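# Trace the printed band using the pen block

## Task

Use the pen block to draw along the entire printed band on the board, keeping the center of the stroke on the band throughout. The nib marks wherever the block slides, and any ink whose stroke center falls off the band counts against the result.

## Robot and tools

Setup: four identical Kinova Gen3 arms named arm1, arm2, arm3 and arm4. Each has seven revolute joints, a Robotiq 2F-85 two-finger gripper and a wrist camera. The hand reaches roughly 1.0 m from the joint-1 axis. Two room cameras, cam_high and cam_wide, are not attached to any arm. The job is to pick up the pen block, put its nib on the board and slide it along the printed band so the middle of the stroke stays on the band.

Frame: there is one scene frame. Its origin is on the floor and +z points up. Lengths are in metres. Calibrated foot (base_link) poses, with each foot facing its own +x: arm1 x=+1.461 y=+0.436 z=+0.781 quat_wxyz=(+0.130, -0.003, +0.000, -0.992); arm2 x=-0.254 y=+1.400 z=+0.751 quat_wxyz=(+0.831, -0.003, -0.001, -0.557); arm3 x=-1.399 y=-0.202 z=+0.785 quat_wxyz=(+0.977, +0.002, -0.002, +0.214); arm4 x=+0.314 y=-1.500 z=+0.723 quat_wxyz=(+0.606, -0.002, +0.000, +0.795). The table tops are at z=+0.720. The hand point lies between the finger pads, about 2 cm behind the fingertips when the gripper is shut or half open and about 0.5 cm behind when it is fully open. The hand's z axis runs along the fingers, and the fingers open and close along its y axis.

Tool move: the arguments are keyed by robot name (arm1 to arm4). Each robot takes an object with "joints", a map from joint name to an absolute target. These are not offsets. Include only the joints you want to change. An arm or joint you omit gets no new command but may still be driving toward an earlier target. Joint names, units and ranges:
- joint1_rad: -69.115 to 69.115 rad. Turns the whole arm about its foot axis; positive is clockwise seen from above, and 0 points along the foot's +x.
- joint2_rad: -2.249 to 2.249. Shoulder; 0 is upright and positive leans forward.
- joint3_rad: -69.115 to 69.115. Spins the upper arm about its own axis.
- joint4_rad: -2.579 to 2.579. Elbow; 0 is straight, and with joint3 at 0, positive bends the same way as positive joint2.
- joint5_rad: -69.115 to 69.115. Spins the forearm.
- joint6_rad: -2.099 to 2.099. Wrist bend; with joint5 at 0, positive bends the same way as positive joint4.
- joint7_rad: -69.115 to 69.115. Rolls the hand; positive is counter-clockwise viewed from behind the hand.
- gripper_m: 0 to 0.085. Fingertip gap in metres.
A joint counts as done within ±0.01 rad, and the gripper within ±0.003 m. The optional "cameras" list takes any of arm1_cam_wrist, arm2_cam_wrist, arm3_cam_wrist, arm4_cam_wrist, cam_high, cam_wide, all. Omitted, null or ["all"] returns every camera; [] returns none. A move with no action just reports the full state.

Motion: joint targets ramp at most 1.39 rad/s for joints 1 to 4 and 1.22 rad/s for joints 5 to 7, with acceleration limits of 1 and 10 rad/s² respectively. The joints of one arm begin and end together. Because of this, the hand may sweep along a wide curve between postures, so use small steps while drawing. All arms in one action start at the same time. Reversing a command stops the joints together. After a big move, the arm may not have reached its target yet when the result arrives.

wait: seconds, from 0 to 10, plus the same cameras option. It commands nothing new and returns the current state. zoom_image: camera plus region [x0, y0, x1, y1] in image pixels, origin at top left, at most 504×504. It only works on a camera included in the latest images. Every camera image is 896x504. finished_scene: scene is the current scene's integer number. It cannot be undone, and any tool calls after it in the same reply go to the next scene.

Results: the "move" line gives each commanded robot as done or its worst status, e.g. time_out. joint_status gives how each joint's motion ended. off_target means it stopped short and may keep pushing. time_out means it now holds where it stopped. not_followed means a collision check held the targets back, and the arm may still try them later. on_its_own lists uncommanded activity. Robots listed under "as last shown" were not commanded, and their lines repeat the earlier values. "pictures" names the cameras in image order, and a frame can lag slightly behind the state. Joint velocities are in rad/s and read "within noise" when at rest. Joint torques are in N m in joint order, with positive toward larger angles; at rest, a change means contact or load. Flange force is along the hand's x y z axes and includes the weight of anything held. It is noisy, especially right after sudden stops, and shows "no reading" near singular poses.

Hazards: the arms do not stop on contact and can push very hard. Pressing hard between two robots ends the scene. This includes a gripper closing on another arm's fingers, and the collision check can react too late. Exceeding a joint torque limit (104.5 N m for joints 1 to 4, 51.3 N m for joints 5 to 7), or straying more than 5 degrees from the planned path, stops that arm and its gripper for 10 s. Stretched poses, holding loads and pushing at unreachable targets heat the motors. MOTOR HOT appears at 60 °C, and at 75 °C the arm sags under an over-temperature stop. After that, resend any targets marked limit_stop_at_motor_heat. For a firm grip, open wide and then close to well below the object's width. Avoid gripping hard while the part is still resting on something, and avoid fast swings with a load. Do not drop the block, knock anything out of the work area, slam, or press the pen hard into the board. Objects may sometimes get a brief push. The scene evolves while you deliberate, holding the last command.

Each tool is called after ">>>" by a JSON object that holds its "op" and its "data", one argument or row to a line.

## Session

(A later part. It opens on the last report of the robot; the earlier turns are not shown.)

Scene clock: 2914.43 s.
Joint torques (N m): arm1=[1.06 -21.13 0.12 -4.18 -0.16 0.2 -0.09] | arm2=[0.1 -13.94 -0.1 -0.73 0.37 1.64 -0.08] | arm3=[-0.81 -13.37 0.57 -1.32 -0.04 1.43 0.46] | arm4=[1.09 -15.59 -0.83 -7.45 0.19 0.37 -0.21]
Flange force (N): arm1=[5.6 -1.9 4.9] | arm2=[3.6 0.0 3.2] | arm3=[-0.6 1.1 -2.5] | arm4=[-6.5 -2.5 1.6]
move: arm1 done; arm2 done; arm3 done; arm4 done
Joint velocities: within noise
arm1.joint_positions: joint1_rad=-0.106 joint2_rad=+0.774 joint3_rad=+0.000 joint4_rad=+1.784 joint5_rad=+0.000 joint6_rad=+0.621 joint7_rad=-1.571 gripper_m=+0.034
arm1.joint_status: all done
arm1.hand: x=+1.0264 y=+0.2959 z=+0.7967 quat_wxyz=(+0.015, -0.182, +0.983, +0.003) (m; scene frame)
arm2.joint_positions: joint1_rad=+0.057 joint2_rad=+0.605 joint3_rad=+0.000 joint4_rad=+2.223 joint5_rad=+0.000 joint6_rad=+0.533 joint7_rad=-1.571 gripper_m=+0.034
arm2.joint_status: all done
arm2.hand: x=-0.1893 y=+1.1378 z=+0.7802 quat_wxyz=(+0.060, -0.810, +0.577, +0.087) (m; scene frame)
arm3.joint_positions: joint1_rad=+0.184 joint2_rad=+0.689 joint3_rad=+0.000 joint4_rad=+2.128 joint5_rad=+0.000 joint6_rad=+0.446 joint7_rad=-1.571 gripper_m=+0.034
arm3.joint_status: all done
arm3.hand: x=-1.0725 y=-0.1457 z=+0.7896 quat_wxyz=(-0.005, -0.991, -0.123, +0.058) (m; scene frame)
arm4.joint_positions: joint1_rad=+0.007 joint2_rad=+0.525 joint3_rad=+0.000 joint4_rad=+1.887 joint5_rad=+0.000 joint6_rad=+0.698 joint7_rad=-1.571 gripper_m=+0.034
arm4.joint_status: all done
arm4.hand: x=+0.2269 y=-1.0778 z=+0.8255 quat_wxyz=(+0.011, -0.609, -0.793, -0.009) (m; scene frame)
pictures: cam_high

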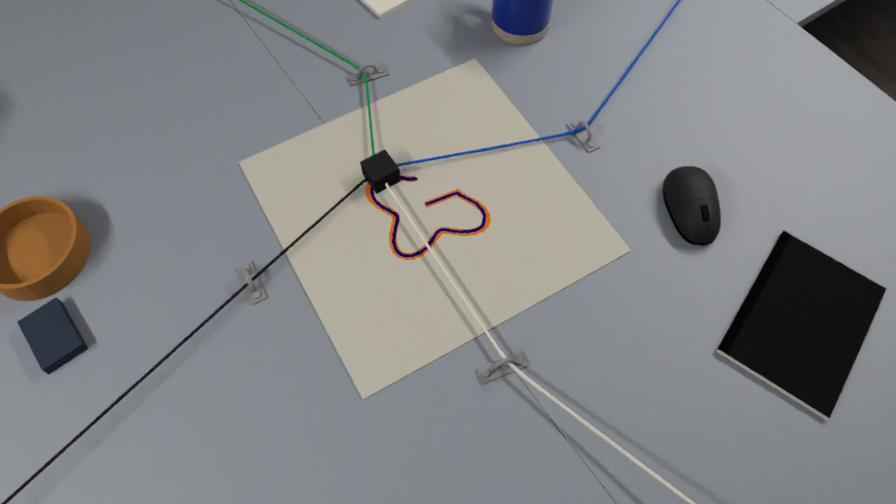

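>>> {"op": "move", "data": {
  "arm1": {"joints": {"joint2_rad": 0.8647, "joint4_rad": 1.6678, "joint6_rad": 0.6091}},
  "arm2": {"joints": {"joint2_rad": 0.6082, "joint4_rad": 2.2311, "joint6_rad": 0.3023}},
  "arm3": {"joints": {"joint2_rad": 0.7728, "joint4_rad": 1.9728, "joint6_rad": 0.3960}},
  "arm4": {"joints": {"joint2_rad": 0.7250, "joint4_rad": 1.7230, "joint6_rad": 0.6936}},
  "cameras": []
}}

>>> {"op": "move", "data": {
  "arm1": {"joints": {"joint2_rad": 0.9024, "joint4_rad": 1.6687, "joint6_rad": 0.5705}},
  "arm2": {"joints": {"joint2_rad": 0.6634, "joint4_rad": 2.2375, "joint6_rad": 0.2407}},
  "arm3": {"joints": {"joint2_rad": 0.8186, "joint4_rad": 1.9731, "joint6_rad": 0.3499}},
  "arm4": {"joints": {"joint2_rad": 0.7514, "joint4_rad": 1.7301, "joint6_rad": 0.6601}},
  "cameras": ["cam_high"]
}}

Scene clock: 3002.83 s.
Joint torques (N m): arm1=[1.06 -22.79 0.2 -4.76 -0.17 -0.07 -0.09] | arm2=[-0.1 -15.61 -0.2 -3.33 0.42 -0.21 -0.13] | arm3=[-0.88 -16.38 0.56 -4.06 -0.02 0.06 0.46] | arm4=[1.05 -18.57 -0.79 -7.77 0.17 0.11 -0.21]
Flange force (N): arm1=[5.1 -1.9 4.9] | arm2=[-0.1 0.1 4.0] | arm3=[-3.2 1.2 -2.7] | arm4=[-8.5 -2.4 0.6]
move: arm1 done; arm2 done; arm3 done; arm4 done
Joint velocities: within noise
arm1.joint_positions: joint1_rad=-0.106 joint2_rad=+0.865 joint3_rad=+0.000 joint4_rad=+1.668 joint5_rad=+0.000 joint6_rad=+0.609 joint7_rad=-1.571 gripper_m=+0.034
arm1.joint_status: all done
arm1.hand: x=+0.9847 y=+0.2799 z=+0.7734 quat_wxyz=(-0.003, -0.182, +0.983, +0.000) (m; scene frame)
arm2.joint_positions: joint1_rad=+0.057 joint2_rad=+0.608 joint3_rad=+0.000 joint4_rad=+2.231 joint5_rad=+0.000 joint6_rad=+0.302 joint7_rad=-1.571 gripper_m=+0.034
arm2.joint_status: all done
arm2.hand: x=-0.1681 y=+1.0761 z=+0.7714 quat_wxyz=(-0.003, -0.814, +0.580, -0.001) (m; scene frame)
arm3.joint_positions: joint1_rad=+0.184 joint2_rad=+0.773 joint3_rad=+0.000 joint4_rad=+1.973 joint5_rad=+0.000 joint6_rad=+0.396 joint7_rad=-1.571 gripper_m=+0.034
arm3.joint_status: all done
arm3.hand: x=-0.9901 y=-0.1249 z=+0.7720 quat_wxyz=(+0.002, -0.992, -0.123, -0.002) (m; scene frame)
arm4.joint_positions: joint1_rad=+0.007 joint2_rad=+0.725 joint3_rad=+0.000 joint4_rad=+1.723 joint5_rad=+0.000 joint6_rad=+0.694 joint7_rad=-1.571 gripper_m=+0.034
arm4.joint_status: all done
arm4.hand: x=+0.2143 y=-1.0301 z=+0.7687 quat_wxyz=(-0.002, -0.609, -0.793, +0.000) (m; scene frame)
pictures: none
No camera images: "cameras" was empty.

Scene clock: 3003.70 s.
Joint torques (N m): arm1=[1.06 -22.29 0.12 -4.34 -0.17 -0.17 -0.08] | arm2=[-0.16 -13.12 -0.34 -3.08 0.4 -0.71 -0.11] | arm3=[-0.88 -15 0.55 -3.66 -0.03 -0.23 0.47] | arm4=[1.07 -13.08 -0.78 -6.15 0.23 -0.56 -0.21]
Flange force (N): arm1=[4.7 -1.9 3.5] | arm2=[-2.0 0.0 -5.9] | arm3=[-3.7 1.2 -7.6] | arm4=[-10.3 -2.6 -12.6]
move: arm1 done; arm2 done; arm3 done; arm4 done
Joint velocities: within noise
arm1.joint_positions: joint1_rad=-0.106 joint2_rad=+0.902 joint3_rad=+0.000 joint4_rad=+1.669 joint5_rad=+0.000 joint6_rad=+0.571 joint7_rad=-1.571 gripper_m=+0.034
arm1.joint_status: all done
arm1.hand: x=+0.9846 y=+0.2799 z=+0.7544 quat_wxyz=(-0.003, -0.182, +0.983, +0.000) (m; scene frame)
arm2.joint_positions: joint1_rad=+0.057 joint2_rad=+0.663 joint3_rad=+0.000 joint4_rad=+2.237 joint5_rad=+0.000 joint6_rad=+0.241 joint7_rad=-1.571 gripper_m=+0.034
arm2.joint_status: all done
arm2.hand: x=-0.1681 y=+1.0759 z=+0.7524 quat_wxyz=(-0.003, -0.814, +0.580, -0.002) (m; scene frame)
arm3.joint_positions: joint1_rad=+0.184 joint2_rad=+0.819 joint3_rad=+0.000 joint4_rad=+1.973 joint5_rad=+0.000 joint6_rad=+0.350 joint7_rad=-1.571 gripper_m=+0.034
arm3.joint_status: all done
arm3.hand: x=-0.9900 y=-0.1248 z=+0.7530 quat_wxyz=(+0.002, -0.992, -0.123, -0.002) (m; scene frame)
arm4.joint_positions: joint1_rad=+0.007 joint2_rad=+0.751 joint3_rad=+0.000 joint4_rad=+1.730 joint5_rad=+0.000 joint6_rad=+0.660 joint7_rad=-1.571 gripper_m=+0.034
arm4.joint_status: all done
arm4.hand: x=+0.2143 y=-1.0302 z=+0.7547 quat_wxyz=(-0.002, -0.609, -0.793, +0.000) (m; scene frame)
pictures: cam_high

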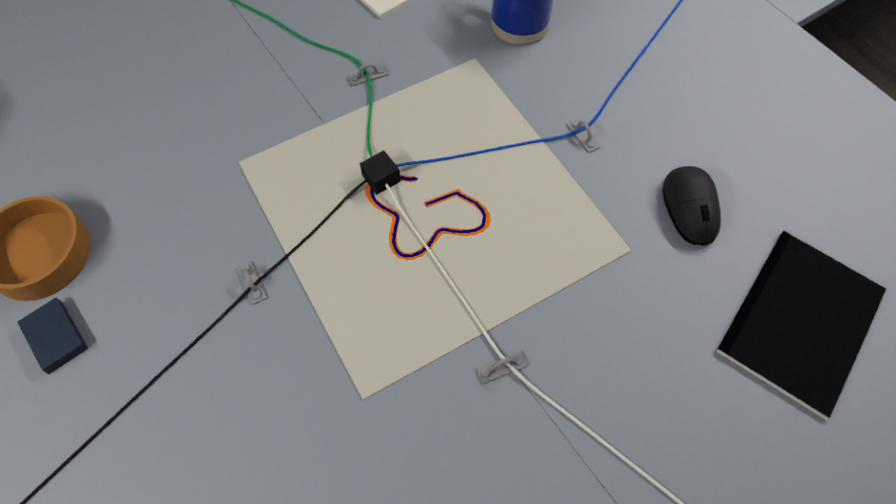

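>>> {"op": "move", "data": {
  "arm1": {"joints": {"gripper_m": 0.07}},
  "arm2": {"joints": {"gripper_m": 0.07}},
  "arm3": {"joints": {"gripper_m": 0.07}},
  "arm4": {"joints": {"gripper_m": 0.07}},
  "cameras": []
}}

>>> {"op": "move", "data": {
  "arm1": {"joints": {"joint2_rad": 0.7354, "joint4_rad": 1.6412, "joint6_rad": 0.7650}},
  "arm2": {"joints": {"joint2_rad": 0.4197, "joint4_rad": 2.1784, "joint6_rad": 0.5435}},
  "arm3": {"joints": {"joint2_rad": 0.6139, "joint4_rad": 1.9464, "joint6_rad": 0.5813}},
  "arm4": {"joints": {"joint2_rad": 0.6059, "joint4_rad": 1.6653, "joint6_rad": 0.8704}},
  "cameras": ["cam_high"]
}}

>>> {"op": "finished_scene", "data": {
  "scene": 1
}}

Scene clock: 3014.60 s.
Joint torques (N m): arm1=[1.07 -22.53 0.11 -4.34 -0.15 -0.06 -0.04] | arm2=[-0.03 -15.62 -0.08 -2.84 0.37 -0.24 -0.18] | arm3=[-0.9 -16.17 0.57 -3.52 -0.04 0.04 0.44] | arm4=[1.03 -18.23 -0.78 -7.27 0.15 0.11 -0.22]
Flange force (N): arm1=[4.8 -2.0 4.2] | arm2=[-0.6 -0.1 2.8] | arm3=[-2.9 1.4 -4.1] | arm4=[-8.3 -2.3 -0.7]
move: arm1 done; arm2 done; arm3 done; arm4 done
Joint velocities: within noise
arm1.joint_positions: joint1_rad=-0.106 joint2_rad=+0.902 joint3_rad=+0.000 joint4_rad=+1.669 joint5_rad=+0.000 joint6_rad=+0.571 joint7_rad=-1.571 gripper_m=+0.070
arm1.joint_status: all done
arm1.hand: x=+0.9846 y=+0.2799 z=+0.7544 quat_wxyz=(-0.003, -0.182, +0.983, +0.000) (m; scene frame)
arm2.joint_positions: joint1_rad=+0.057 joint2_rad=+0.663 joint3_rad=+0.000 joint4_rad=+2.237 joint5_rad=+0.000 joint6_rad=+0.241 joint7_rad=-1.571 gripper_m=+0.070
arm2.joint_status: all done
arm2.hand: x=-0.1681 y=+1.0759 z=+0.7524 quat_wxyz=(-0.003, -0.814, +0.580, -0.001) (m; scene frame)
arm3.joint_positions: joint1_rad=+0.184 joint2_rad=+0.819 joint3_rad=+0.000 joint4_rad=+1.973 joint5_rad=+0.000 joint6_rad=+0.350 joint7_rad=-1.571 gripper_m=+0.070
arm3.joint_status: all done
arm3.hand: x=-0.9900 y=-0.1248 z=+0.7530 quat_wxyz=(+0.002, -0.992, -0.123, -0.002) (m; scene frame)
arm4.joint_positions: joint1_rad=+0.007 joint2_rad=+0.751 joint3_rad=+0.000 joint4_rad=+1.730 joint5_rad=+0.000 joint6_rad=+0.660 joint7_rad=-1.571 gripper_m=+0.070
arm4.joint_status: all done
arm4.hand: x=+0.2143 y=-1.0302 z=+0.7547 quat_wxyz=(-0.002, -0.609, -0.793, +0.000) (m; scene frame)
pictures: none
No camera images: "cameras" was empty.

Scene clock: 3016.00 s.
Joint torques (N m): arm1=[1.04 -21.63 0.11 -5.67 -0.16 -0.09 -0.1] | arm2=[-0.03 -13.96 -0.23 -5.34 0.32 -0.13 -0.13] | arm3=[-0.9 -14.96 0.5 -5.42 -0.04 0.02 0.45] | arm4=[1.04 -17.39 -0.83 -8.61 0.19 0.09 -0.19]
Flange force (N): arm1=[5.7 -1.7 3.2] | arm2=[0.1 0.5 3.3] | arm3=[-3.8 1.0 -3.1] | arm4=[-8.3 -2.0 0.8]
move: arm1 done; arm2 done; arm3 done; arm4 done
Joint velocities: within noise
arm1.joint_positions: joint1_rad=-0.106 joint2_rad=+0.735 joint3_rad=+0.000 joint4_rad=+1.641 joint5_rad=+0.000 joint6_rad=+0.765 joint7_rad=-1.571 gripper_m=+0.070
arm1.joint_status: all done
arm1.hand: x=+0.9852 y=+0.2800 z=+0.8435 quat_wxyz=(-0.003, -0.182, +0.983, +0.000) (m; scene frame)
arm2.joint_positions: joint1_rad=+0.057 joint2_rad=+0.420 joint3_rad=+0.000 joint4_rad=+2.178 joint5_rad=+0.000 joint6_rad=+0.543 joint7_rad=-1.571 gripper_m=+0.070
arm2.joint_status: all done
arm2.hand: x=-0.1680 y=+1.0766 z=+0.8413 quat_wxyz=(-0.003, -0.814, +0.580, -0.001) (m; scene frame)
arm3.joint_positions: joint1_rad=+0.184 joint2_rad=+0.614 joint3_rad=+0.000 joint4_rad=+1.946 joint5_rad=+0.000 joint6_rad=+0.581 joint7_rad=-1.571 gripper_m=+0.070
arm3.joint_status: all done
arm3.hand: x=-0.9904 y=-0.1252 z=+0.8420 quat_wxyz=(+0.002, -0.992, -0.123, -0.002) (m; scene frame)
arm4.joint_positions: joint1_rad=+0.007 joint2_rad=+0.606 joint3_rad=+0.000 joint4_rad=+1.665 joint5_rad=+0.000 joint6_rad=+0.870 joint7_rad=-1.571 gripper_m=+0.070
arm4.joint_status: all done
arm4.hand: x=+0.2142 y=-1.0300 z=+0.8388 quat_wxyz=(-0.002, -0.609, -0.793, +0.000) (m; scene frame)
pictures: cam_high

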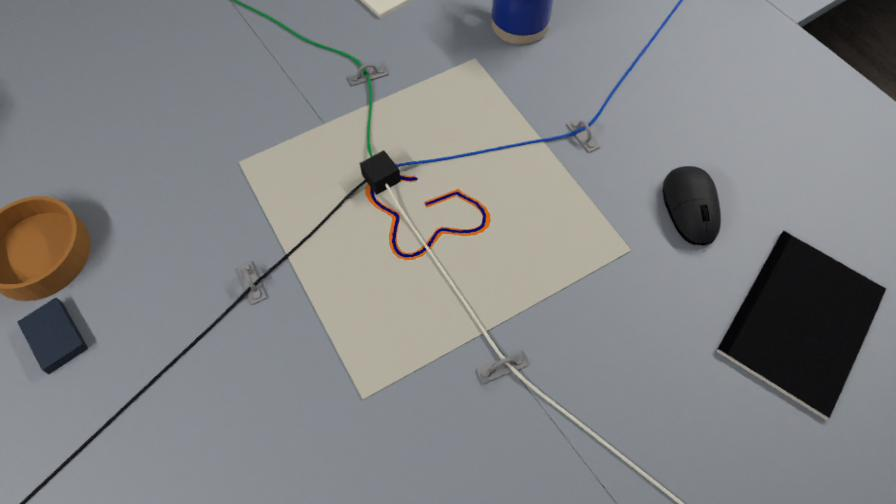

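The scene is finished: the task was done.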